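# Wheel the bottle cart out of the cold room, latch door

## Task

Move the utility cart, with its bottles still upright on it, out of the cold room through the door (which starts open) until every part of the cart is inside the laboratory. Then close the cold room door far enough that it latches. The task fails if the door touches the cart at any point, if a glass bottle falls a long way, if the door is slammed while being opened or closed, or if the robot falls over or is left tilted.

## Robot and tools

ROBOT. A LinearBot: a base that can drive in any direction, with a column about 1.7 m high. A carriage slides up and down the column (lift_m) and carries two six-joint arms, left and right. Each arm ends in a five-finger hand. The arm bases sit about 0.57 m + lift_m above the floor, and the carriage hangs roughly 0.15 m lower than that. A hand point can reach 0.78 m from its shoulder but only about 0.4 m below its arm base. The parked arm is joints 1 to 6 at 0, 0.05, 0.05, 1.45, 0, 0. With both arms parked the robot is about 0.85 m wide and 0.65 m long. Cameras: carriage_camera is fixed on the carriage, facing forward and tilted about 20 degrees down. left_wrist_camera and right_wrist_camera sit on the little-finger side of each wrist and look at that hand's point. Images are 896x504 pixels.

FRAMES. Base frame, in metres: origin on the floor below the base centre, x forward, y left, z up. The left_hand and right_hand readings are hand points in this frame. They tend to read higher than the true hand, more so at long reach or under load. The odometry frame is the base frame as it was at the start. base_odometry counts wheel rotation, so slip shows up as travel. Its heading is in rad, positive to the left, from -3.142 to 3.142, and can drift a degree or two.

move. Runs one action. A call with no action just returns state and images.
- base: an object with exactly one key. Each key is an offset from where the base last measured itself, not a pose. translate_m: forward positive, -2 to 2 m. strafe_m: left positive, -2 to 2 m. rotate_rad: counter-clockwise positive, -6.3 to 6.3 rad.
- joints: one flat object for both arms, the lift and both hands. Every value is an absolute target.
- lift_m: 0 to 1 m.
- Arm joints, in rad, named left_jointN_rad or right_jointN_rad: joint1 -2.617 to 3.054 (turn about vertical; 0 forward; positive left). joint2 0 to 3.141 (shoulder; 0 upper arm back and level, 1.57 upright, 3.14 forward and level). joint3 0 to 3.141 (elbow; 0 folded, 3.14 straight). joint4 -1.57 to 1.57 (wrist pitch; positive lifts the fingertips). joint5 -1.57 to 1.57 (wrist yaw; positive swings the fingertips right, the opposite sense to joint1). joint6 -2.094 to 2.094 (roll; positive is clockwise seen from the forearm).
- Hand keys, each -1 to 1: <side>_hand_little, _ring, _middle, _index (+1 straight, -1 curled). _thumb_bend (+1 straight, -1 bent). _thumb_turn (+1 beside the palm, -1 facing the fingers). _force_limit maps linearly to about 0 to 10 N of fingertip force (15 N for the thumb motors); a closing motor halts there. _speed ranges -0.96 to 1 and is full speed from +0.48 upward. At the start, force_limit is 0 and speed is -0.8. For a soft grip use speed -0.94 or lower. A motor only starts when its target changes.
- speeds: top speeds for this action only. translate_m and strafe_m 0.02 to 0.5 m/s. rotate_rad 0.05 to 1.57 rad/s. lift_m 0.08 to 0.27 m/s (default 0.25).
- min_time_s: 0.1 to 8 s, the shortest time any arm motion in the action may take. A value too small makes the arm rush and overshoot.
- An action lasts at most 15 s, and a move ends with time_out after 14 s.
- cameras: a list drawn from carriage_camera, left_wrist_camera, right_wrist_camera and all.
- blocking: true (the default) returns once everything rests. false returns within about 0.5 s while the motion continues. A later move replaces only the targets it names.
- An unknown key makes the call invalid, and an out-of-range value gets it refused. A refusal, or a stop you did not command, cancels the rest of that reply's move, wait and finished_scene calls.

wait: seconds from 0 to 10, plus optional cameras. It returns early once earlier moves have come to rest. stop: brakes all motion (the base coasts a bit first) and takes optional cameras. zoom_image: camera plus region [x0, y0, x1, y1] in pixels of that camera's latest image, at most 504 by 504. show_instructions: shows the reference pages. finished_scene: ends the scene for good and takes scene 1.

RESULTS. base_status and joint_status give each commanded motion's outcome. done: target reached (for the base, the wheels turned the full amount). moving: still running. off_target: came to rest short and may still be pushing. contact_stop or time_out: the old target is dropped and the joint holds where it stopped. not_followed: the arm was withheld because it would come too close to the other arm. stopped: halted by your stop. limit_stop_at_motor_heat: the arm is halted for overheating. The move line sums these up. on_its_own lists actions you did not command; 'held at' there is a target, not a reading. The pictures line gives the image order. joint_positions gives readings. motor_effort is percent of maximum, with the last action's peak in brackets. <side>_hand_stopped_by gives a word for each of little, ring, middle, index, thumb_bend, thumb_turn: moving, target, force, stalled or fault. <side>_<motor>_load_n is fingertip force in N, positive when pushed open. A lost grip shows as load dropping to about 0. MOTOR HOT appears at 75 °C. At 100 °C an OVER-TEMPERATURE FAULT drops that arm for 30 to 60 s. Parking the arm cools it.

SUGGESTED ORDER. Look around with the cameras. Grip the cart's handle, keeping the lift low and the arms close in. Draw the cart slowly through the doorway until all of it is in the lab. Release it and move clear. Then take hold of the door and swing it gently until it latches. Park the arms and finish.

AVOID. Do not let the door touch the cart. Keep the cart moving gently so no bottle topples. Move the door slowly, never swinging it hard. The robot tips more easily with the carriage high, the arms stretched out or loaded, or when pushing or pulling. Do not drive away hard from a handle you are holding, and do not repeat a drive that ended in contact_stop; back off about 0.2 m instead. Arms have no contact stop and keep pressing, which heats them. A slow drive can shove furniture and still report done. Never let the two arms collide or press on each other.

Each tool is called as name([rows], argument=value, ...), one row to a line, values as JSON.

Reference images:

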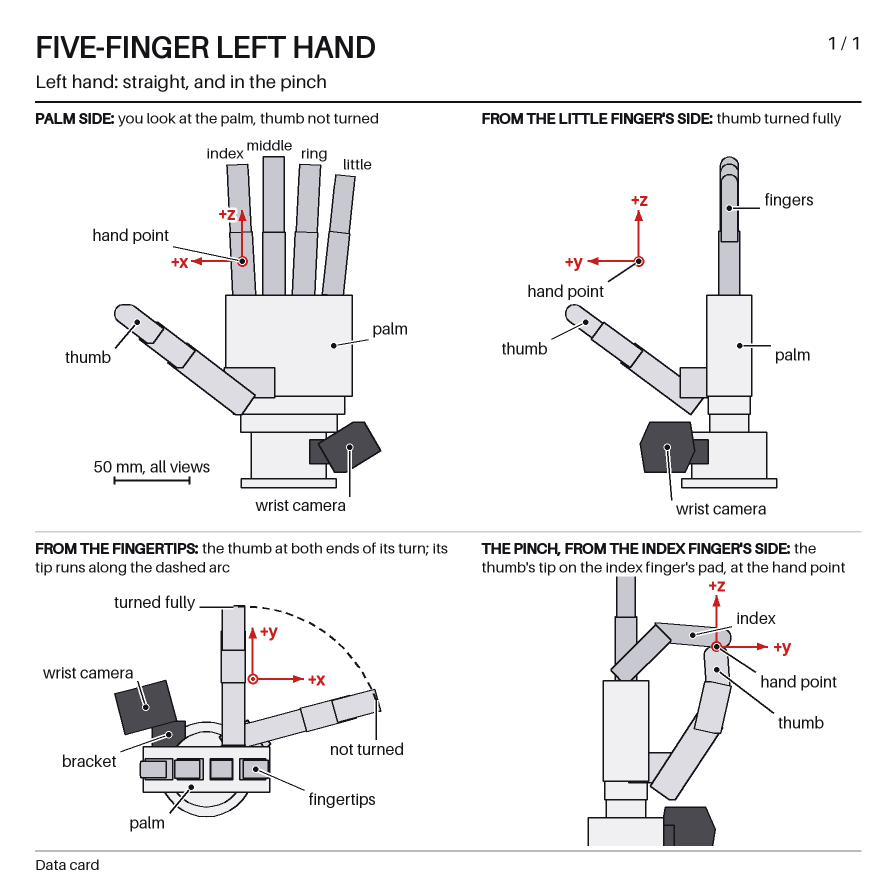

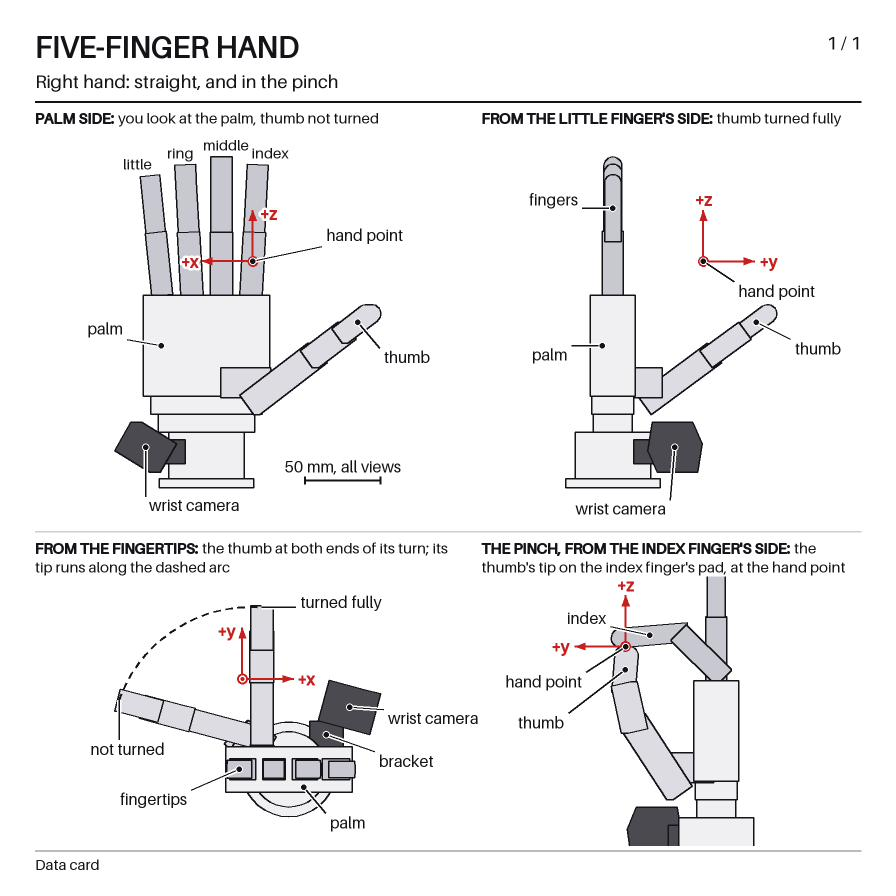

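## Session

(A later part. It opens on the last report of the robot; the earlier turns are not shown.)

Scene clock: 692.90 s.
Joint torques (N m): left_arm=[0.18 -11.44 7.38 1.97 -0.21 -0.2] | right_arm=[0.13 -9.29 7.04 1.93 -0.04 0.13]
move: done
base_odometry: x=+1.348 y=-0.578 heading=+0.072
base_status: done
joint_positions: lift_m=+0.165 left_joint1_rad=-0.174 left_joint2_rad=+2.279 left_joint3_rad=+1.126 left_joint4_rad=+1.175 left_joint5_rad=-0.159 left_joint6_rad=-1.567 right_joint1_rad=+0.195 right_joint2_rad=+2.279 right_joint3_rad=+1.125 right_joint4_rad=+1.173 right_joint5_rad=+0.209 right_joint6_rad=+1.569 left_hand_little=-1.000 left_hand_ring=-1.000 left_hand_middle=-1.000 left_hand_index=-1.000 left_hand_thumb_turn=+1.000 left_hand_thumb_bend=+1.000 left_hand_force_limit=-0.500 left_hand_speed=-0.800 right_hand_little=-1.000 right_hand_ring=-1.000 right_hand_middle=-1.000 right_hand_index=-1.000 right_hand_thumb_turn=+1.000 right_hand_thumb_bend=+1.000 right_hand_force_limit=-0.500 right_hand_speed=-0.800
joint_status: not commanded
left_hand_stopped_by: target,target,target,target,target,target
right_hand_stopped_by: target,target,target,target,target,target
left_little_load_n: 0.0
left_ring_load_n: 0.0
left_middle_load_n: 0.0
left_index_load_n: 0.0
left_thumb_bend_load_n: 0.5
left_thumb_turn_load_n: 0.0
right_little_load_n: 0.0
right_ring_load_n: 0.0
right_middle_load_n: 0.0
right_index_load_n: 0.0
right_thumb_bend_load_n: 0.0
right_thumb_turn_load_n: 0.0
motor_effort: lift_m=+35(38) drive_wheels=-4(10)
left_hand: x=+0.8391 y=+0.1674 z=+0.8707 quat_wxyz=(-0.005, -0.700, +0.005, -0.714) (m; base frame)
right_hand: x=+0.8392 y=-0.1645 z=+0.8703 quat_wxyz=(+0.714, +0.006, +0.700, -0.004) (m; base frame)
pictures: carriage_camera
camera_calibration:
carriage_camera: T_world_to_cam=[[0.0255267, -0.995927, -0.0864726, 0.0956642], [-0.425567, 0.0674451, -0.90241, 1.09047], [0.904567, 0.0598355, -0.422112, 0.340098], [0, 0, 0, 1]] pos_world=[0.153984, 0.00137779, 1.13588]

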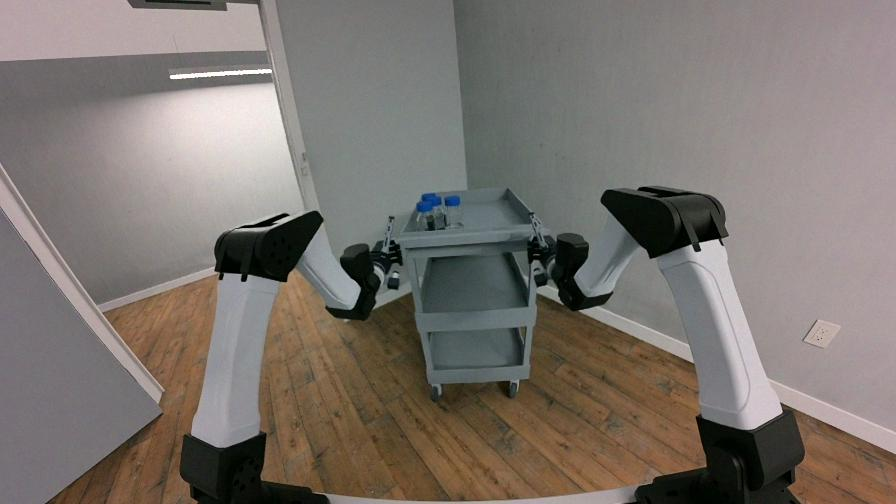

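move(base={"translate_m": 0.28}, speeds={"translate_m": 0.1})

move(base={"translate_m": -0.2}, speeds={"translate_m": 0.15}, cameras=["carriage_camera"])

Scene clock: 699.10 s.
Joint torques (N m): left_arm=[0.09 -11.51 7.71 2.05 -0.18 -0.2] | right_arm=[0.02 -9.11 7.38 1.92 -0.14 0.11]
move: done
base_odometry: x=+1.628 y=-0.559 heading=+0.071
base_status: done
joint_positions: lift_m=+0.165 left_joint1_rad=-0.173 left_joint2_rad=+2.281 left_joint3_rad=+1.122 left_joint4_rad=+1.171 left_joint5_rad=-0.162 left_joint6_rad=-1.567 right_joint1_rad=+0.193 right_joint2_rad=+2.279 right_joint3_rad=+1.120 right_joint4_rad=+1.172 right_joint5_rad=+0.215 right_joint6_rad=+1.572 left_hand_little=-1.000 left_hand_ring=-1.000 left_hand_middle=-1.000 left_hand_index=-1.000 left_hand_thumb_turn=+1.000 left_hand_thumb_bend=+1.000 left_hand_force_limit=-0.500 left_hand_speed=-0.800 right_hand_little=-1.000 right_hand_ring=-1.000 right_hand_middle=-1.000 right_hand_index=-1.000 right_hand_thumb_turn=+1.000 right_hand_thumb_bend=+1.000 right_hand_force_limit=-0.500 right_hand_speed=-0.800
joint_status: not commanded
left_hand_stopped_by: target,target,target,target,target,target
right_hand_stopped_by: target,target,target,target,target,target
left_little_load_n: 0.0
left_ring_load_n: 0.0
left_middle_load_n: 0.0
left_index_load_n: 0.0
left_thumb_bend_load_n: 0.0
left_thumb_turn_load_n: 0.0
right_little_load_n: 0.0
right_ring_load_n: 0.0
right_middle_load_n: 0.0
right_index_load_n: 0.0
right_thumb_bend_load_n: 0.0
right_thumb_turn_load_n: 0.0
motor_effort: lift_m=+33(38) drive_wheels=-5(14)
left_hand: x=+0.8389 y=+0.1684 z=+0.8673 quat_wxyz=(-0.004, -0.703, +0.005, -0.711) (m; base frame)
right_hand: x=+0.8391 y=-0.1673 z=+0.8680 quat_wxyz=(+0.712, +0.009, +0.703, -0.007) (m; base frame)
pictures: none

Scene clock: 701.33 s.
Joint torques (N m): left_arm=[0.09 -11.45 7.72 2.04 -0.17 -0.2] | right_arm=[-0.02 -9.13 7.43 1.95 -0.09 0.11]
move: done
base_odometry: x=+1.428 y=-0.573 heading=+0.071
base_status: done
joint_positions: lift_m=+0.165 left_joint1_rad=-0.173 left_joint2_rad=+2.281 left_joint3_rad=+1.122 left_joint4_rad=+1.171 left_joint5_rad=-0.162 left_joint6_rad=-1.567 right_joint1_rad=+0.194 right_joint2_rad=+2.279 right_joint3_rad=+1.121 right_joint4_rad=+1.169 right_joint5_rad=+0.214 right_joint6_rad=+1.572 left_hand_little=-1.000 left_hand_ring=-1.000 left_hand_middle=-1.000 left_hand_index=-1.000 left_hand_thumb_turn=+1.000 left_hand_thumb_bend=+1.000 left_hand_force_limit=-0.500 left_hand_speed=-0.800 right_hand_little=-1.000 right_hand_ring=-1.000 right_hand_middle=-1.000 right_hand_index=-1.000 right_hand_thumb_turn=+1.000 right_hand_thumb_bend=+1.000 right_hand_force_limit=-0.500 right_hand_speed=-0.800
joint_status: not commanded
left_hand_stopped_by: target,target,target,target,target,target
right_hand_stopped_by: target,target,target,target,target,target
left_little_load_n: 0.0
left_ring_load_n: 0.0
left_middle_load_n: 0.0
left_index_load_n: 0.0
left_thumb_bend_load_n: 0.0
left_thumb_turn_load_n: -0.5
right_little_load_n: 0.0
right_ring_load_n: 0.0
right_middle_load_n: 0.0
right_index_load_n: 0.0
right_thumb_bend_load_n: 0.0
right_thumb_turn_load_n: 0.0
motor_effort: lift_m=+34(38) drive_wheels=-2(11)
left_hand: x=+0.8390 y=+0.1689 z=+0.8674 quat_wxyz=(-0.003, -0.703, +0.004, -0.712) (m; base frame)
right_hand: x=+0.8390 y=-0.1660 z=+0.8677 quat_wxyz=(+0.711, +0.008, +0.703, -0.006) (m; base frame)
pictures: carriage_camera
camera_calibration:
carriage_camera: T_world_to_cam=[[0.0255267, -0.995927, -0.0864726, 0.0956642], [-0.425567, 0.0674451, -0.90241, 1.09047], [0.904567, 0.0598355, -0.422112, 0.340098], [0, 0, 0, 1]] pos_world=[0.153984, 0.00137779, 1.13588]

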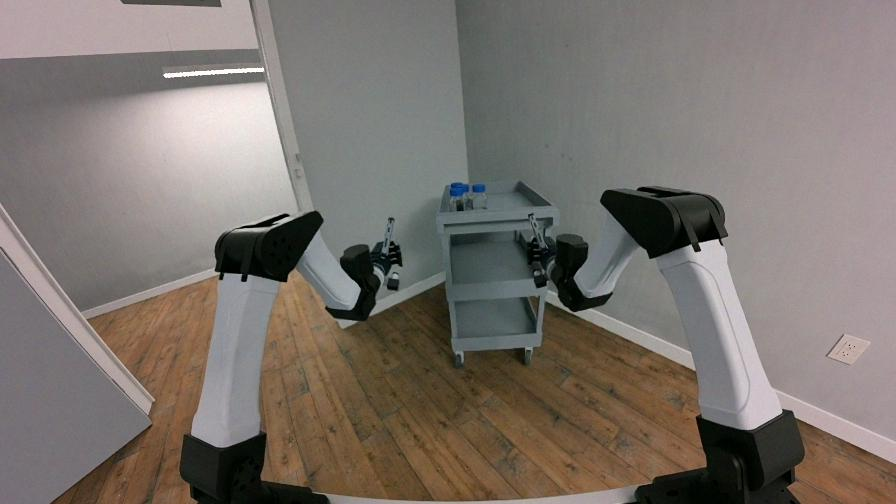

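move(base={"rotate_rad": 2.25}, joints={"left_joint1_rad": 0, "left_joint2_rad": 0.9, "left_joint3_rad": 1.2, "left_joint4_rad": -0.3, "left_joint5_rad": 0, "left_joint6_rad": -1.57, "right_joint1_rad": 0, "right_joint2_rad": 0.05, "right_joint3_rad": 0.05, "right_joint4_rad": 1.45, "right_joint5_rad": 0, "right_joint6_rad": 0, "lift_m": 0.1}, speeds={"rotate_rad": 0.7}, min_time_s=3, cameras=["carriage_camera"])

Scene clock: 728.50 s.
Joint torques (N m): left_arm=[0.27 -2.04 9.87 1.96 0.02 -0.2] | right_arm=[-1.01 2.28 5.18 0.14 -0.11 0.02]
move: done
base_odometry: x=+1.428 y=-0.573 heading=+2.321
base_status: done
joint_positions: lift_m=+0.100 left_joint1_rad=-0.005 left_joint2_rad=+0.905 left_joint3_rad=+1.177 left_joint4_rad=-0.280 left_joint5_rad=-0.012 left_joint6_rad=-1.567 right_joint1_rad=+0.007 right_joint2_rad=+0.061 right_joint3_rad=+0.060 right_joint4_rad=+1.440 right_joint5_rad=+0.013 right_joint6_rad=+0.008 left_hand_little=-1.000 left_hand_ring=-1.000 left_hand_middle=-1.000 left_hand_index=-1.000 left_hand_thumb_turn=+1.000 left_hand_thumb_bend=+1.000 left_hand_force_limit=-0.500 left_hand_speed=-0.800 right_hand_little=-1.000 right_hand_ring=-1.000 right_hand_middle=-1.000 right_hand_index=-1.000 right_hand_thumb_turn=+1.000 right_hand_thumb_bend=+1.000 right_hand_force_limit=-0.500 right_hand_speed=-0.800
joint_status: all done
left_hand_stopped_by: target,target,target,target,target,target
right_hand_stopped_by: target,target,target,target,target,target
left_little_load_n: 0.0
left_ring_load_n: 0.0
left_middle_load_n: 0.0
left_index_load_n: 0.0
left_thumb_bend_load_n: 0.0
left_thumb_turn_load_n: 0.0
right_little_load_n: 0.0
right_ring_load_n: 0.0
right_middle_load_n: 0.0
right_index_load_n: 0.0
right_thumb_bend_load_n: 0.5
right_thumb_turn_load_n: -0.5
motor_effort: lift_m=+35(39) drive_wheels=+4(9)
left_hand: x=+0.5786 y=+0.2436 z=+1.1281 quat_wxyz=(+0.004, -0.710, -0.001, -0.704) (m; base frame)
right_hand: x=+0.3288 y=-0.2737 z=+1.1029 quat_wxyz=(+0.711, -0.042, +0.051, -0.700) (m; base frame)
pictures: carriage_camera
camera_calibration:
carriage_camera: T_world_to_cam=[[0.0255267, -0.995927, -0.0864726, 0.0900434], [-0.425567, 0.0674451, -0.90241, 1.03181], [0.904567, 0.0598355, -0.422112, 0.312661], [0, 0, 0, 1]] pos_world=[0.153984, 0.00137779, 1.07088]

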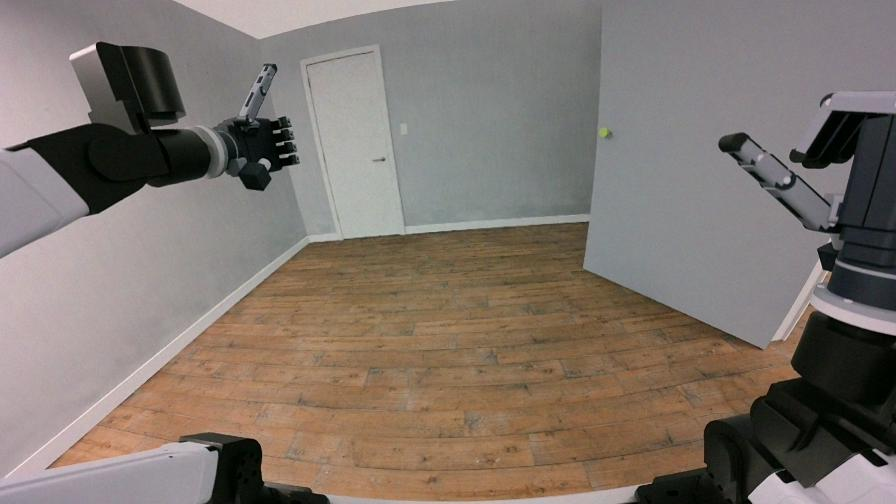

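move(base={"translate_m": 1.93})

move(base={"rotate_rad": -2.4}, speeds={"rotate_rad": 0.8}, cameras=["carriage_camera"])

Scene clock: 738.40 s.
Joint torques (N m): left_arm=[0.27 -1.88 9.85 2 0.02 -0.2] | right_arm=[-0.94 2.47 5.23 0.06 -0.09 0.01]
move: done
base_odometry: x=+0.111 y=+0.837 heading=+2.322
base_status: done
joint_positions: lift_m=+0.100 left_joint1_rad=-0.005 left_joint2_rad=+0.903 left_joint3_rad=+1.177 left_joint4_rad=-0.283 left_joint5_rad=-0.012 left_joint6_rad=-1.567 right_joint1_rad=+0.007 right_joint2_rad=+0.061 right_joint3_rad=+0.060 right_joint4_rad=+1.446 right_joint5_rad=+0.013 right_joint6_rad=+0.008 left_hand_little=-1.000 left_hand_ring=-1.000 left_hand_middle=-1.000 left_hand_index=-1.000 left_hand_thumb_turn=+1.000 left_hand_thumb_bend=+1.000 left_hand_force_limit=-0.500 left_hand_speed=-0.800 right_hand_little=-1.000 right_hand_ring=-1.000 right_hand_middle=-1.000 right_hand_index=-1.000 right_hand_thumb_turn=+1.000 right_hand_thumb_bend=+1.000 right_hand_force_limit=-0.500 right_hand_speed=-0.800
joint_status: not commanded
left_hand_stopped_by: target,target,target,target,target,target
right_hand_stopped_by: target,target,target,target,target,target
left_little_load_n: 0.0
left_ring_load_n: 0.0
left_middle_load_n: 0.0
left_index_load_n: 0.0
left_thumb_bend_load_n: 0.0
left_thumb_turn_load_n: 0.0
right_little_load_n: 0.0
right_ring_load_n: 0.0
right_middle_load_n: 0.0
right_index_load_n: 0.0
right_thumb_bend_load_n: 0.0
right_thumb_turn_load_n: 0.0
motor_effort: lift_m=+39(39) drive_wheels=-6(16)
left_hand: x=+0.5781 y=+0.2435 z=+1.1278 quat_wxyz=(+0.004, -0.711, -0.001, -0.704) (m; base frame)
right_hand: x=+0.3272 y=-0.2737 z=+1.1035 quat_wxyz=(+0.711, -0.040, +0.049, -0.700) (m; base frame)
pictures: none

Scene clock: 742.70 s.
Joint torques (N m): left_arm=[0.23 -1.78 9.72 2 -0.04 -0.19] | right_arm=[-0.77 2.4 5.01 0.04 -0.06 -0.04]
move: done
base_odometry: x=+0.111 y=+0.837 heading=-0.078
base_status: done
joint_positions: lift_m=+0.100 left_joint1_rad=-0.004 left_joint2_rad=+0.903 left_joint3_rad=+1.178 left_joint4_rad=-0.284 left_joint5_rad=-0.007 left_joint6_rad=-1.567 right_joint1_rad=+0.007 right_joint2_rad=+0.061 right_joint3_rad=+0.060 right_joint4_rad=+1.446 right_joint5_rad=+0.011 right_joint6_rad=+0.008 left_hand_little=-1.000 left_hand_ring=-1.000 left_hand_middle=-1.000 left_hand_index=-1.000 left_hand_thumb_turn=+1.000 left_hand_thumb_bend=+1.000 left_hand_force_limit=-0.500 left_hand_speed=-0.800 right_hand_little=-1.000 right_hand_ring=-1.000 right_hand_middle=-1.000 right_hand_index=-1.000 right_hand_thumb_turn=+1.000 right_hand_thumb_bend=+1.000 right_hand_force_limit=-0.500 right_hand_speed=-0.800
joint_status: not commanded
left_hand_stopped_by: target,target,target,target,target,target
right_hand_stopped_by: target,target,target,target,target,target
left_little_load_n: 0.0
left_ring_load_n: 0.0
left_middle_load_n: 0.0
left_index_load_n: 0.0
left_thumb_bend_load_n: 0.0
left_thumb_turn_load_n: 0.0
right_little_load_n: 0.0
right_ring_load_n: 0.0
right_middle_load_n: 0.0
right_index_load_n: 0.0
right_thumb_bend_load_n: 0.0
right_thumb_turn_load_n: 0.0
motor_effort: lift_m=+31(41) drive_wheels=+4(10)
left_hand: x=+0.5775 y=+0.2427 z=+1.1284 quat_wxyz=(+0.002, -0.710, +0.000, -0.704) (m; base frame)
right_hand: x=+0.3274 y=-0.2734 z=+1.1032 quat_wxyz=(+0.711, -0.040, +0.049, -0.701) (m; base frame)
pictures: carriage_camera
camera_calibration:
carriage_camera: T_world_to_cam=[[0.0255267, -0.995927, -0.0864726, 0.0900434], [-0.425567, 0.0674451, -0.90241, 1.03181], [0.904567, 0.0598355, -0.422112, 0.312661], [0, 0, 0, 1]] pos_world=[0.153984, 0.00137779, 1.07088]

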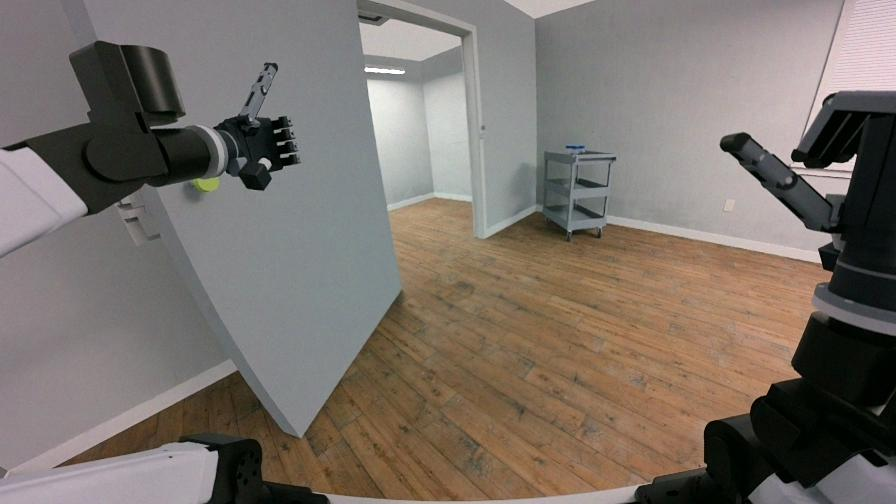

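zoom_image(camera="carriage_camera", region=[60, 120, 320, 300])

Scaled by 1.938 from the camera's 896x504 image, which has a finer 1280x720 frame.

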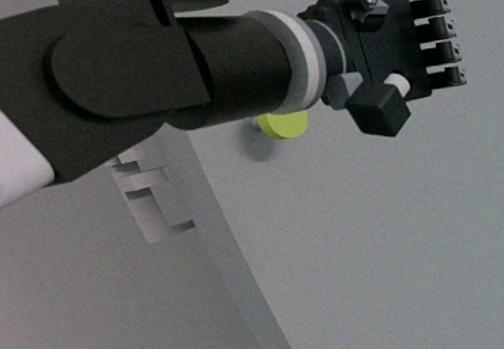

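move(base={"strafe_m": 0.6}, joints={"left_joint2_rad": 0.05, "left_joint3_rad": 0.05, "left_joint4_rad": 1.45}, speeds={"strafe_m": 0.3}, min_time_s=2, cameras=["carriage_camera"])

zoom_image(camera="carriage_camera", region=[250, 120, 500, 370])

Scene clock: 756.40 s.
Joint torques (N m): left_arm=[0.21 2.93 4.96 0.15 -0.09 -0.16] | right_arm=[-0.92 2.35 5.23 0.07 -0.05 0.03]
move: done
base_odometry: x=+0.158 y=+1.435 heading=-0.079
base_status: done
joint_positions: lift_m=+0.100 left_joint1_rad=-0.004 left_joint2_rad=+0.061 left_joint3_rad=+0.060 left_joint4_rad=+1.435 left_joint5_rad=-0.006 left_joint6_rad=-1.567 right_joint1_rad=+0.006 right_joint2_rad=+0.061 right_joint3_rad=+0.060 right_joint4_rad=+1.446 right_joint5_rad=+0.010 right_joint6_rad=+0.008 left_hand_little=-1.000 left_hand_ring=-1.000 left_hand_middle=-1.000 left_hand_index=-1.000 left_hand_thumb_turn=+1.000 left_hand_thumb_bend=+1.000 left_hand_force_limit=-0.500 left_hand_speed=-0.800 right_hand_little=-1.000 right_hand_ring=-1.000 right_hand_middle=-1.000 right_hand_index=-1.000 right_hand_thumb_turn=+1.000 right_hand_thumb_bend=+1.000 right_hand_force_limit=-0.500 right_hand_speed=-0.800
joint_status: all done
left_hand_stopped_by: target,target,target,target,target,target
right_hand_stopped_by: target,target,target,target,target,target
left_little_load_n: 0.0
left_ring_load_n: 0.0
left_middle_load_n: 0.0
left_index_load_n: 0.0
left_thumb_bend_load_n: 0.0
left_thumb_turn_load_n: 0.0
right_little_load_n: 0.0
right_ring_load_n: 0.0
right_middle_load_n: 0.0
right_index_load_n: 0.0
right_thumb_bend_load_n: 0.0
right_thumb_turn_load_n: 0.0
motor_effort: lift_m=+38(39) drive_wheels=-6(13)
left_hand: x=+0.2405 y=+0.2440 z=+1.1146 quat_wxyz=(+0.000, -0.068, -0.003, -0.998) (m; base frame)
right_hand: x=+0.3274 y=-0.2733 z=+1.1032 quat_wxyz=(+0.710, -0.041, +0.048, -0.701) (m; base frame)
pictures: carriage_camera
camera_calibration:
carriage_camera: T_world_to_cam=[[0.0255267, -0.995927, -0.0864726, 0.0900434], [-0.425567, 0.0674451, -0.90241, 1.03181], [0.904567, 0.0598355, -0.422112, 0.312661], [0, 0, 0, 1]] pos_world=[0.153984, 0.00137779, 1.07088]

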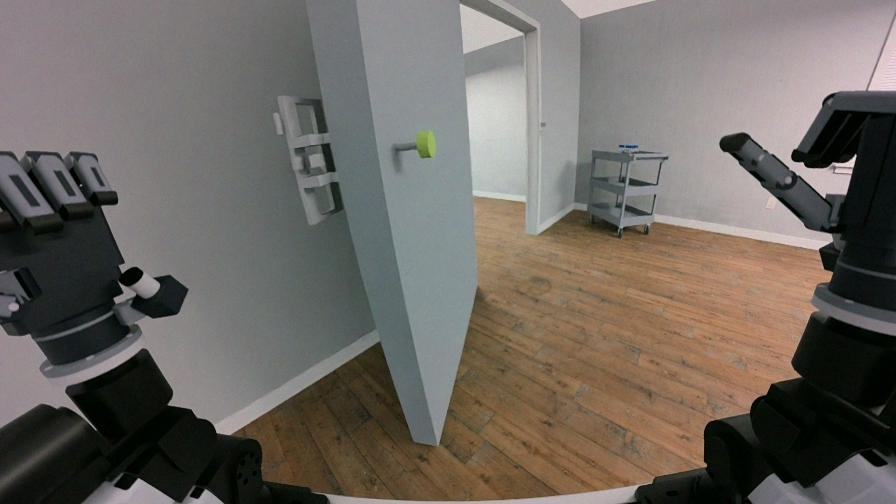

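Scaled by 2.016 from the camera's 896x504 image, which has a finer 1280x720 frame.

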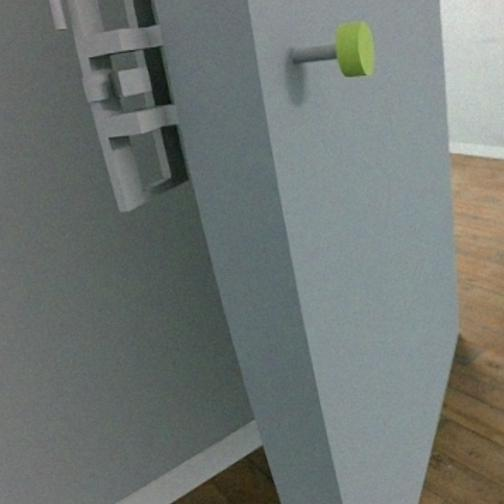

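move(base={"rotate_rad": 0.35}, joints={"left_joint2_rad": 0.9, "left_joint3_rad": 1.2, "left_joint4_rad": -0.3, "lift_m": 0.0}, min_time_s=2.5, speeds={"rotate_rad": 0.4}, cameras=["all"])

Scene clock: 784.87 s.
Joint torques (N m): left_arm=[0.24 -0.75 9.84 1.96 -0.05 -0.2] | right_arm=[-0.91 2.7 5.68 0.07 -0.03 0.03]
move: done
base_odometry: x=+0.158 y=+1.435 heading=+0.271
base_status: done
joint_positions: lift_m=+0.000 left_joint1_rad=-0.004 left_joint2_rad=+0.893 left_joint3_rad=+1.176 left_joint4_rad=-0.279 left_joint5_rad=-0.005 left_joint6_rad=-1.567 right_joint1_rad=+0.006 right_joint2_rad=+0.056 right_joint3_rad=+0.054 right_joint4_rad=+1.447 right_joint5_rad=+0.010 right_joint6_rad=+0.008 left_hand_little=-1.000 left_hand_ring=-1.000 left_hand_middle=-1.000 left_hand_index=-1.000 left_hand_thumb_turn=+1.000 left_hand_thumb_bend=+1.000 left_hand_force_limit=-0.500 left_hand_speed=-0.800 right_hand_little=-1.000 right_hand_ring=-1.000 right_hand_middle=-1.000 right_hand_index=-1.000 right_hand_thumb_turn=+1.000 right_hand_thumb_bend=+1.000 right_hand_force_limit=-0.500 right_hand_speed=-0.800
joint_status: all done
left_hand_stopped_by: target,target,target,target,target,target
right_hand_stopped_by: target,target,target,target,target,target
left_little_load_n: 0.0
left_ring_load_n: 0.0
left_middle_load_n: 0.0
left_index_load_n: 0.0
left_thumb_bend_load_n: 0.0
left_thumb_turn_load_n: 0.0
right_little_load_n: 0.0
right_ring_load_n: 0.0
right_middle_load_n: 0.0
right_index_load_n: 0.0
right_thumb_bend_load_n: 0.0
right_thumb_turn_load_n: 0.0
motor_effort: lift_m=+34(37) drive_wheels=+6(7)
left_hand: x=+0.5740 y=+0.2423 z=+1.0320 quat_wxyz=(+0.001, -0.706, +0.001, -0.709) (m; base frame)
right_hand: x=+0.3274 y=-0.2732 z=+1.0017 quat_wxyz=(+0.710, -0.041, +0.048, -0.701) (m; base frame)
pictures: carriage_camera, left_wrist_camera, right_wrist_camera
camera_calibration:
carriage_camera: T_world_to_cam=[[0.0255267, -0.995927, -0.0864726, 0.0813962], [-0.425567, 0.0674451, -0.90241, 0.941571], [0.904567, 0.0598355, -0.422112, 0.27045], [0, 0, 0, 1]] pos_world=[0.153984, 0.00137779, 0.970882]
left_wrist_camera: T_world_to_cam=[[-0.0212409, 0.965769, 0.258533, -0.494613], [-0.53145, -0.229937, 0.815285, -0.484202], [0.846824, -0.12008, 0.518142, -0.878739], [0, 0, 0, 1]] pos_world=[0.476302, 0.260827, 0.977947]
right_wrist_camera: T_world_to_cam=[[0.96549, -0.209298, -0.154996, -0.219055], [0.102483, 0.85243, -0.512699, 0.71027], [0.23943, 0.479121, 0.844462, -0.673444], [0, 0, 0, 1]] pos_world=[0.299948, -0.328642, 0.8989]

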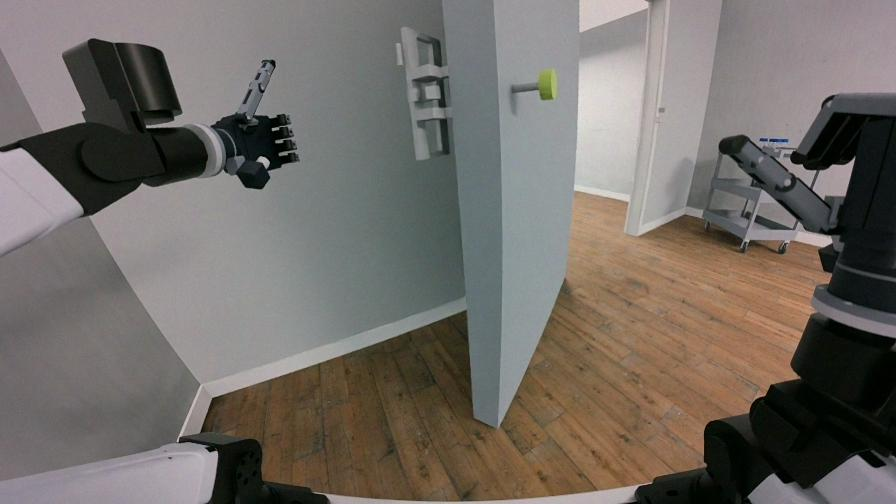

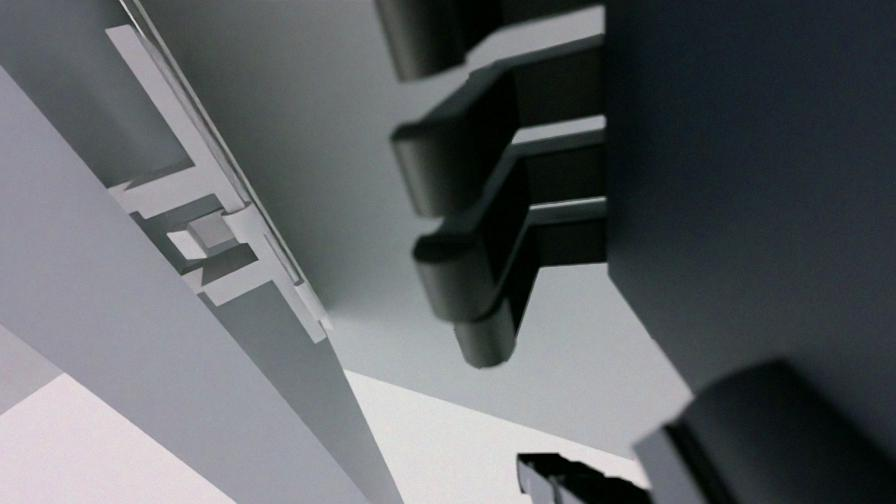

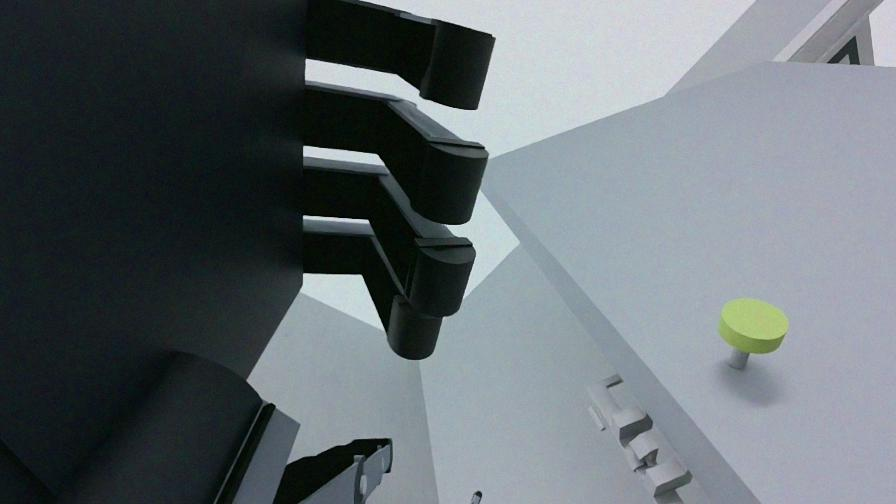

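move(joints={"left_joint1_rad": 0.0, "left_joint2_rad": 2.30, "left_joint3_rad": 1.137, "left_joint4_rad": 1.16, "left_joint5_rad": 0, "left_joint6_rad": -1.57}, min_time_s=3, cameras=["carriage_camera"])

Scene clock: 801.47 s.
Joint torques (N m): left_arm=[0.25 -11.54 5.44 2.26 -0.06 -0.2] | right_arm=[-0.92 2.67 5.79 0.06 -0.07 -0.02]
move: done
base_odometry: x=+0.158 y=+1.435 heading=+0.271
base_status: not commanded
joint_positions: lift_m=+0.000 left_joint1_rad=-0.004 left_joint2_rad=+2.279 left_joint3_rad=+1.146 left_joint4_rad=+1.147 left_joint5_rad=-0.005 left_joint6_rad=-1.567 right_joint1_rad=+0.006 right_joint2_rad=+0.056 right_joint3_rad=+0.054 right_joint4_rad=+1.447 right_joint5_rad=+0.010 right_joint6_rad=+0.008 left_hand_little=-1.000 left_hand_ring=-1.000 left_hand_middle=-1.000 left_hand_index=-1.000 left_hand_thumb_turn=+1.000 left_hand_thumb_bend=+1.000 left_hand_force_limit=-0.500 left_hand_speed=-0.800 right_hand_little=-1.000 right_hand_ring=-1.000 right_hand_middle=-1.000 right_hand_index=-1.000 right_hand_thumb_turn=+1.000 right_hand_thumb_bend=+1.000 right_hand_force_limit=-0.500 right_hand_speed=-0.800
joint_status: all done
left_hand_stopped_by: target,target,target,target,target,target
right_hand_stopped_by: target,target,target,target,target,target
left_little_load_n: 0.0
left_ring_load_n: 0.0
left_middle_load_n: 0.0
left_index_load_n: 0.0
left_thumb_bend_load_n: 0.0
left_thumb_turn_load_n: 0.0
right_little_load_n: 0.0
right_ring_load_n: 0.0
right_middle_load_n: 0.0
right_index_load_n: 0.0
right_thumb_bend_load_n: 0.0
right_thumb_turn_load_n: 0.0
motor_effort: lift_m=+34(39) drive_wheels=+6(6)
left_hand: x=+0.8506 y=+0.2411 z=+0.7071 quat_wxyz=(+0.001, -0.702, +0.001, -0.712) (m; base frame)
right_hand: x=+0.3274 y=-0.2732 z=+1.0017 quat_wxyz=(+0.710, -0.041, +0.048, -0.701) (m; base frame)
pictures: carriage_camera
camera_calibration:
carriage_camera: T_world_to_cam=[[0.0255267, -0.995927, -0.0864726, 0.0813962], [-0.425567, 0.0674451, -0.90241, 0.941571], [0.904567, 0.0598355, -0.422112, 0.27045], [0, 0, 0, 1]] pos_world=[0.153984, 0.00137779, 0.970882]

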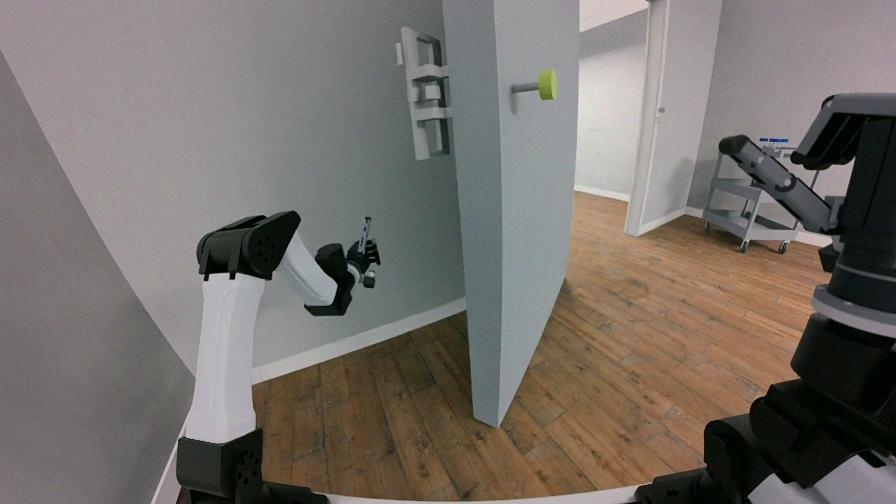

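move(base={"rotate_rad": -0.35}, speeds={"rotate_rad": 0.15}, cameras=["all"])

Scene clock: 818.57 s.
Joint torques (N m): left_arm=[0.08 -11.48 5.45 2.26 -0.06 -0.2] | right_arm=[-1.09 2.51 5.7 0.08 -0.04 0.04]
move: done
base_odometry: x=+0.158 y=+1.435 heading=-0.078
base_status: done
joint_positions: lift_m=+0.000 left_joint1_rad=-0.003 left_joint2_rad=+2.279 left_joint3_rad=+1.146 left_joint4_rad=+1.151 left_joint5_rad=-0.004 left_joint6_rad=-1.567 right_joint1_rad=+0.006 right_joint2_rad=+0.056 right_joint3_rad=+0.054 right_joint4_rad=+1.447 right_joint5_rad=+0.010 right_joint6_rad=+0.008 left_hand_little=-1.000 left_hand_ring=-1.000 left_hand_middle=-1.000 left_hand_index=-1.000 left_hand_thumb_turn=+1.000 left_hand_thumb_bend=+1.000 left_hand_force_limit=-0.500 left_hand_speed=-0.800 right_hand_little=-1.000 right_hand_ring=-1.000 right_hand_middle=-1.000 right_hand_index=-1.000 right_hand_thumb_turn=+1.000 right_hand_thumb_bend=+1.000 right_hand_force_limit=-0.500 right_hand_speed=-0.800
joint_status: not commanded
left_hand_stopped_by: target,target,target,target,target,target
right_hand_stopped_by: target,target,target,target,target,target
left_little_load_n: 0.0
left_ring_load_n: 0.0
left_middle_load_n: 0.0
left_index_load_n: 0.0
left_thumb_bend_load_n: 0.0
left_thumb_turn_load_n: 0.0
right_little_load_n: 0.0
right_ring_load_n: 0.0
right_middle_load_n: 0.0
right_index_load_n: 0.0
right_thumb_bend_load_n: 0.0
right_thumb_turn_load_n: 0.0
motor_effort: lift_m=+32(38) drive_wheels=+7(11)
left_hand: x=+0.8506 y=+0.2420 z=+0.7082 quat_wxyz=(+0.002, -0.701, +0.001, -0.714) (m; base frame)
right_hand: x=+0.3273 y=-0.2732 z=+1.0018 quat_wxyz=(+0.710, -0.041, +0.048, -0.701) (m; base frame)
pictures: carriage_camera, left_wrist_camera, right_wrist_camera
camera_calibration:
carriage_camera: T_world_to_cam=[[0.0255267, -0.995927, -0.0864726, 0.0813962], [-0.425567, 0.0674451, -0.90241, 0.941571], [0.904567, 0.0598355, -0.422112, 0.27045], [0, 0, 0, 1]] pos_world=[0.153984, 0.00137779, 0.970882]
left_wrist_camera: T_world_to_cam=[[-0.0258598, 0.965771, 0.258105, -0.400502], [-0.542352, -0.230444, 0.80793, -0.0586134], [0.839753, -0.119091, 0.529747, -0.947663], [0, 0, 0, 1]] pos_world=[0.753657, 0.260427, 0.652748]
right_wrist_camera: T_world_to_cam=[[0.965539, -0.209325, -0.154652, -0.219293], [0.102678, 0.852405, -0.512701, 0.710216], [0.239147, 0.479154, 0.844524, -0.67338], [0, 0, 0, 1]] pos_world=[0.299849, -0.328642, 0.8989]

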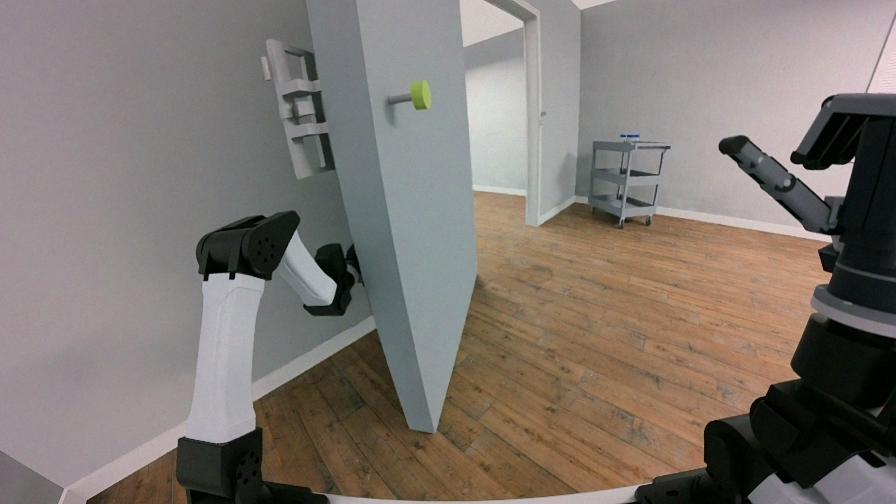

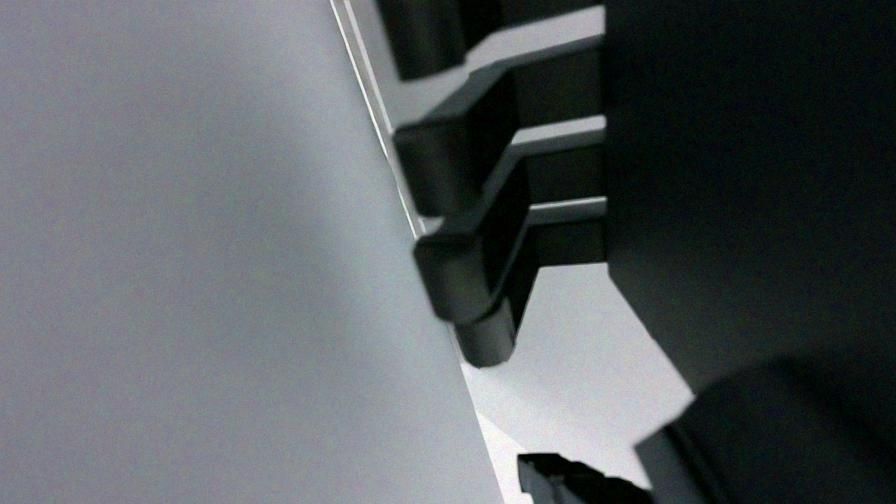

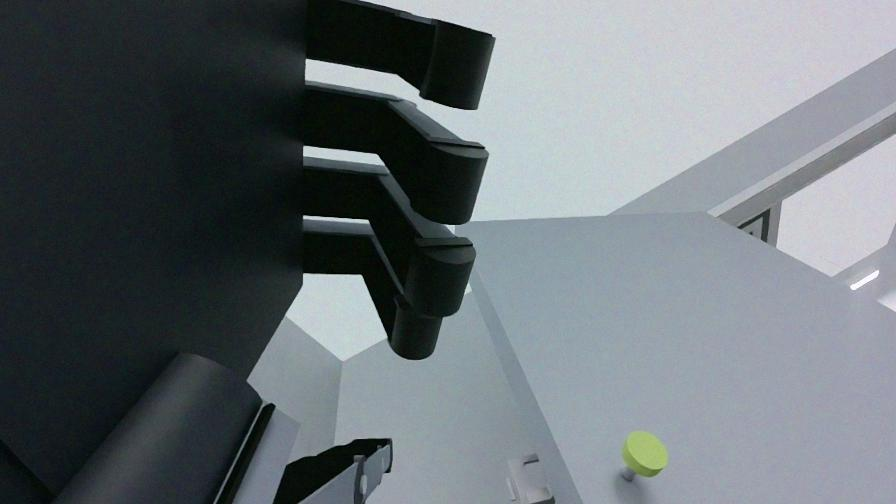

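move(base={"strafe_m": -0.25}, speeds={"strafe_m": 0.1}, cameras=["carriage_camera", "left_wrist_camera"])

Scene clock: 823.97 s.
Joint torques (N m): left_arm=[-0.38 -11.49 5.45 2.25 0 -0.24] | right_arm=[-0.88 2.61 5.65 0.08 -0.12 0.03]
move: done
base_odometry: x=+0.139 y=+1.186 heading=-0.078
base_status: done
joint_positions: lift_m=+0.000 left_joint1_rad=+0.002 left_joint2_rad=+2.279 left_joint3_rad=+1.146 left_joint4_rad=+1.152 left_joint5_rad=-0.011 left_joint6_rad=-1.563 right_joint1_rad=+0.006 right_joint2_rad=+0.056 right_joint3_rad=+0.054 right_joint4_rad=+1.447 right_joint5_rad=+0.009 right_joint6_rad=+0.008 left_hand_little=-1.000 left_hand_ring=-1.000 left_hand_middle=-1.000 left_hand_index=-1.000 left_hand_thumb_turn=+1.000 left_hand_thumb_bend=+1.000 left_hand_force_limit=-0.500 left_hand_speed=-0.800 right_hand_little=-1.000 right_hand_ring=-1.000 right_hand_middle=-1.000 right_hand_index=-1.000 right_hand_thumb_turn=+1.000 right_hand_thumb_bend=+1.000 right_hand_force_limit=-0.500 right_hand_speed=-0.800
joint_status: not commanded
left_hand_stopped_by: target,target,target,target,target,target
right_hand_stopped_by: target,target,target,target,target,target
left_little_load_n: 0.0
left_ring_load_n: 0.0
left_middle_load_n: 0.0
left_index_load_n: 0.0
left_thumb_bend_load_n: 0.0
left_thumb_turn_load_n: 0.0
right_little_load_n: 0.0
right_ring_load_n: 0.0
right_middle_load_n: 0.0
right_index_load_n: 0.0
right_thumb_bend_load_n: 0.0
right_thumb_turn_load_n: 0.0
motor_effort: lift_m=+32(38) drive_wheels=-4(10)
left_hand: x=+0.8512 y=+0.2462 z=+0.7082 quat_wxyz=(+0.007, -0.700, -0.002, -0.714) (m; base frame)
right_hand: x=+0.3274 y=-0.2730 z=+1.0017 quat_wxyz=(+0.710, -0.041, +0.048, -0.701) (m; base frame)
pictures: carriage_camera, left_wrist_camera
camera_calibration:
carriage_camera: T_world_to_cam=[[0.0255267, -0.995927, -0.0864726, 0.0813962], [-0.425567, 0.0674451, -0.90241, 0.941571], [0.904567, 0.0598355, -0.422112, 0.27045], [0, 0, 0, 1]] pos_world=[0.153984, 0.00137779, 0.970882]
left_wrist_camera: T_world_to_cam=[[-0.037306, 0.964444, 0.261641, -0.396991], [-0.540502, -0.239694, 0.806477, -0.0555637], [0.840515, -0.111331, 0.530226, -0.950685], [0, 0, 0, 1]] pos_world=[0.754223, 0.263717, 0.652758]

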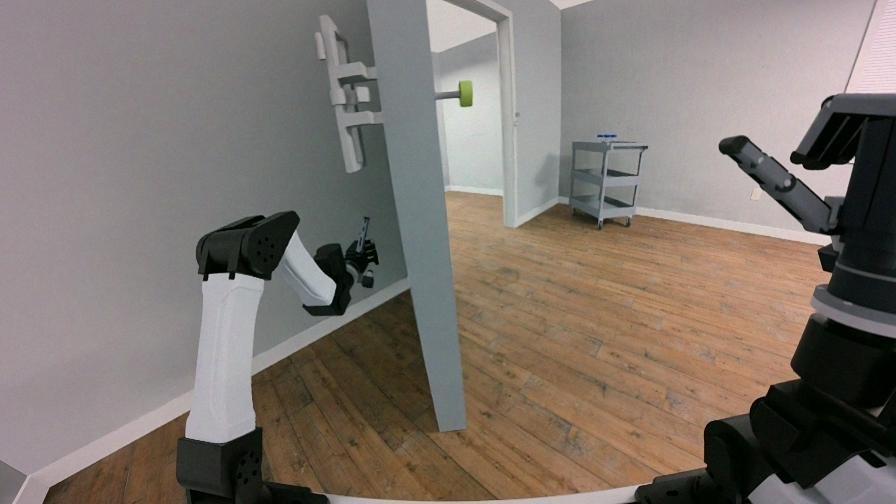

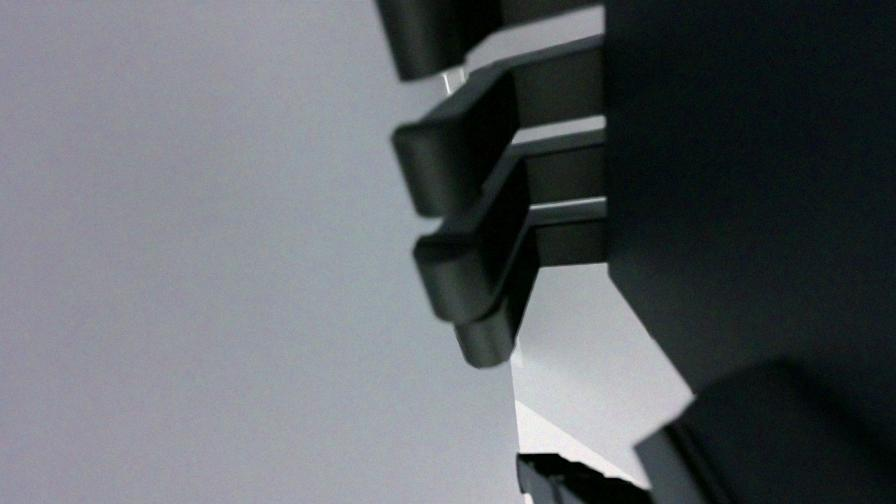

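wait(seconds=0.2, cameras=["carriage_camera"])

Scene clock: 830.13 s.
Joint torques (N m): left_arm=[-0.38 -11.51 5.46 2.25 0 -0.24] | right_arm=[-0.85 2.62 5.61 0.09 -0.07 0]
base_odometry: x=+0.139 y=+1.186 heading=-0.078
base_status: done
joint_positions: lift_m=+0.000 left_joint1_rad=+0.002 left_joint2_rad=+2.279 left_joint3_rad=+1.146 left_joint4_rad=+1.152 left_joint5_rad=-0.011 left_joint6_rad=-1.563 right_joint1_rad=+0.006 right_joint2_rad=+0.056 right_joint3_rad=+0.054 right_joint4_rad=+1.447 right_joint5_rad=+0.009 right_joint6_rad=+0.008 left_hand_little=-1.000 left_hand_ring=-1.000 left_hand_middle=-1.000 left_hand_index=-1.000 left_hand_thumb_turn=+1.000 left_hand_thumb_bend=+1.000 left_hand_force_limit=-0.500 left_hand_speed=-0.800 right_hand_little=-1.000 right_hand_ring=-1.000 right_hand_middle=-1.000 right_hand_index=-1.000 right_hand_thumb_turn=+1.000 right_hand_thumb_bend=+1.000 right_hand_force_limit=-0.500 right_hand_speed=-0.800
joint_status: not commanded
left_hand_stopped_by: target,target,target,target,target,target
right_hand_stopped_by: target,target,target,target,target,target
left_little_load_n: 0.0
left_ring_load_n: 0.0
left_middle_load_n: 0.0
left_index_load_n: 0.0
left_thumb_bend_load_n: 0.0
left_thumb_turn_load_n: 0.0
right_little_load_n: 0.0
right_ring_load_n: 0.0
right_middle_load_n: 0.0
right_index_load_n: 0.0
right_thumb_bend_load_n: 0.0
right_thumb_turn_load_n: 0.0
motor_effort: lift_m=+33(38) drive_wheels=-4(10)
left_hand: x=+0.8512 y=+0.2462 z=+0.7082 quat_wxyz=(+0.007, -0.700, -0.002, -0.714) (m; base frame)
right_hand: x=+0.3274 y=-0.2730 z=+1.0017 quat_wxyz=(+0.710, -0.041, +0.048, -0.701) (m; base frame)
wait: 0.20 s; at rest from the start
pictures: carriage_camera
camera_calibration:
carriage_camera: T_world_to_cam=[[0.0255267, -0.995927, -0.0864726, 0.0813962], [-0.425567, 0.0674451, -0.90241, 0.941571], [0.904567, 0.0598355, -0.422112, 0.27045], [0, 0, 0, 1]] pos_world=[0.153984, 0.00137779, 0.970882]

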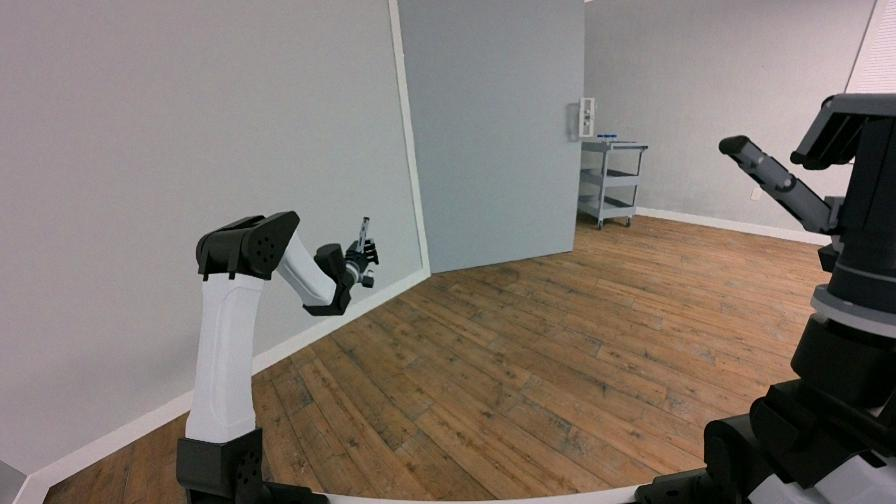

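move(cameras=["carriage_camera"])

Scene clock: 833.43 s.
Joint torques (N m): left_arm=[-0.36 -11.49 5.45 2.25 -0.01 -0.24] | right_arm=[-0.83 2.69 5.75 0.06 0 0.03]
base_odometry: x=+0.139 y=+1.186 heading=-0.078
base_status: done
joint_positions: lift_m=+0.000 left_joint1_rad=+0.002 left_joint2_rad=+2.279 left_joint3_rad=+1.146 left_joint4_rad=+1.152 left_joint5_rad=-0.011 left_joint6_rad=-1.563 right_joint1_rad=+0.006 right_joint2_rad=+0.056 right_joint3_rad=+0.054 right_joint4_rad=+1.447 right_joint5_rad=+0.009 right_joint6_rad=+0.008 left_hand_little=-1.000 left_hand_ring=-1.000 left_hand_middle=-1.000 left_hand_index=-1.000 left_hand_thumb_turn=+1.000 left_hand_thumb_bend=+1.000 left_hand_force_limit=-0.500 left_hand_speed=-0.800 right_hand_little=-1.000 right_hand_ring=-1.000 right_hand_middle=-1.000 right_hand_index=-1.000 right_hand_thumb_turn=+1.000 right_hand_thumb_bend=+1.000 right_hand_force_limit=-0.500 right_hand_speed=-0.800
joint_status: not commanded
left_hand_stopped_by: target,target,target,target,target,target
right_hand_stopped_by: target,target,target,target,target,target
left_little_load_n: 0.0
left_ring_load_n: 0.0
left_middle_load_n: 0.0
left_index_load_n: 0.0
left_thumb_bend_load_n: -0.5
left_thumb_turn_load_n: -0.5
right_little_load_n: 0.0
right_ring_load_n: 0.0
right_middle_load_n: 0.0
right_index_load_n: -0.5
right_thumb_bend_load_n: 0.0
right_thumb_turn_load_n: 0.0
motor_effort: lift_m=+32(38) drive_wheels=-4(10)
left_hand: x=+0.8512 y=+0.2462 z=+0.7082 quat_wxyz=(+0.007, -0.700, -0.002, -0.714) (m; base frame)
right_hand: x=+0.3274 y=-0.2730 z=+1.0017 quat_wxyz=(+0.710, -0.041, +0.048, -0.701) (m; base frame)
pictures: carriage_camera
camera_calibration:
carriage_camera: T_world_to_cam=[[0.0255267, -0.995927, -0.0864726, 0.0813962], [-0.425567, 0.0674451, -0.90241, 0.941571], [0.904567, 0.0598355, -0.422112, 0.27045], [0, 0, 0, 1]] pos_world=[0.153984, 0.00137779, 0.970882]

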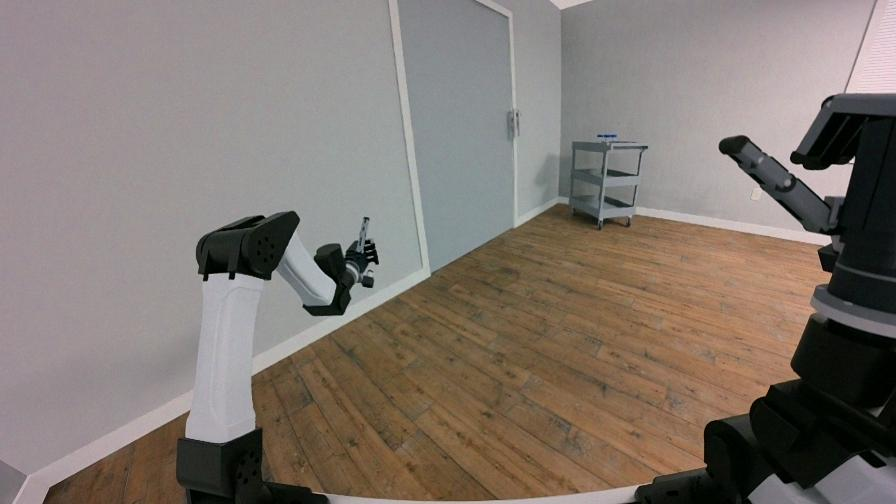

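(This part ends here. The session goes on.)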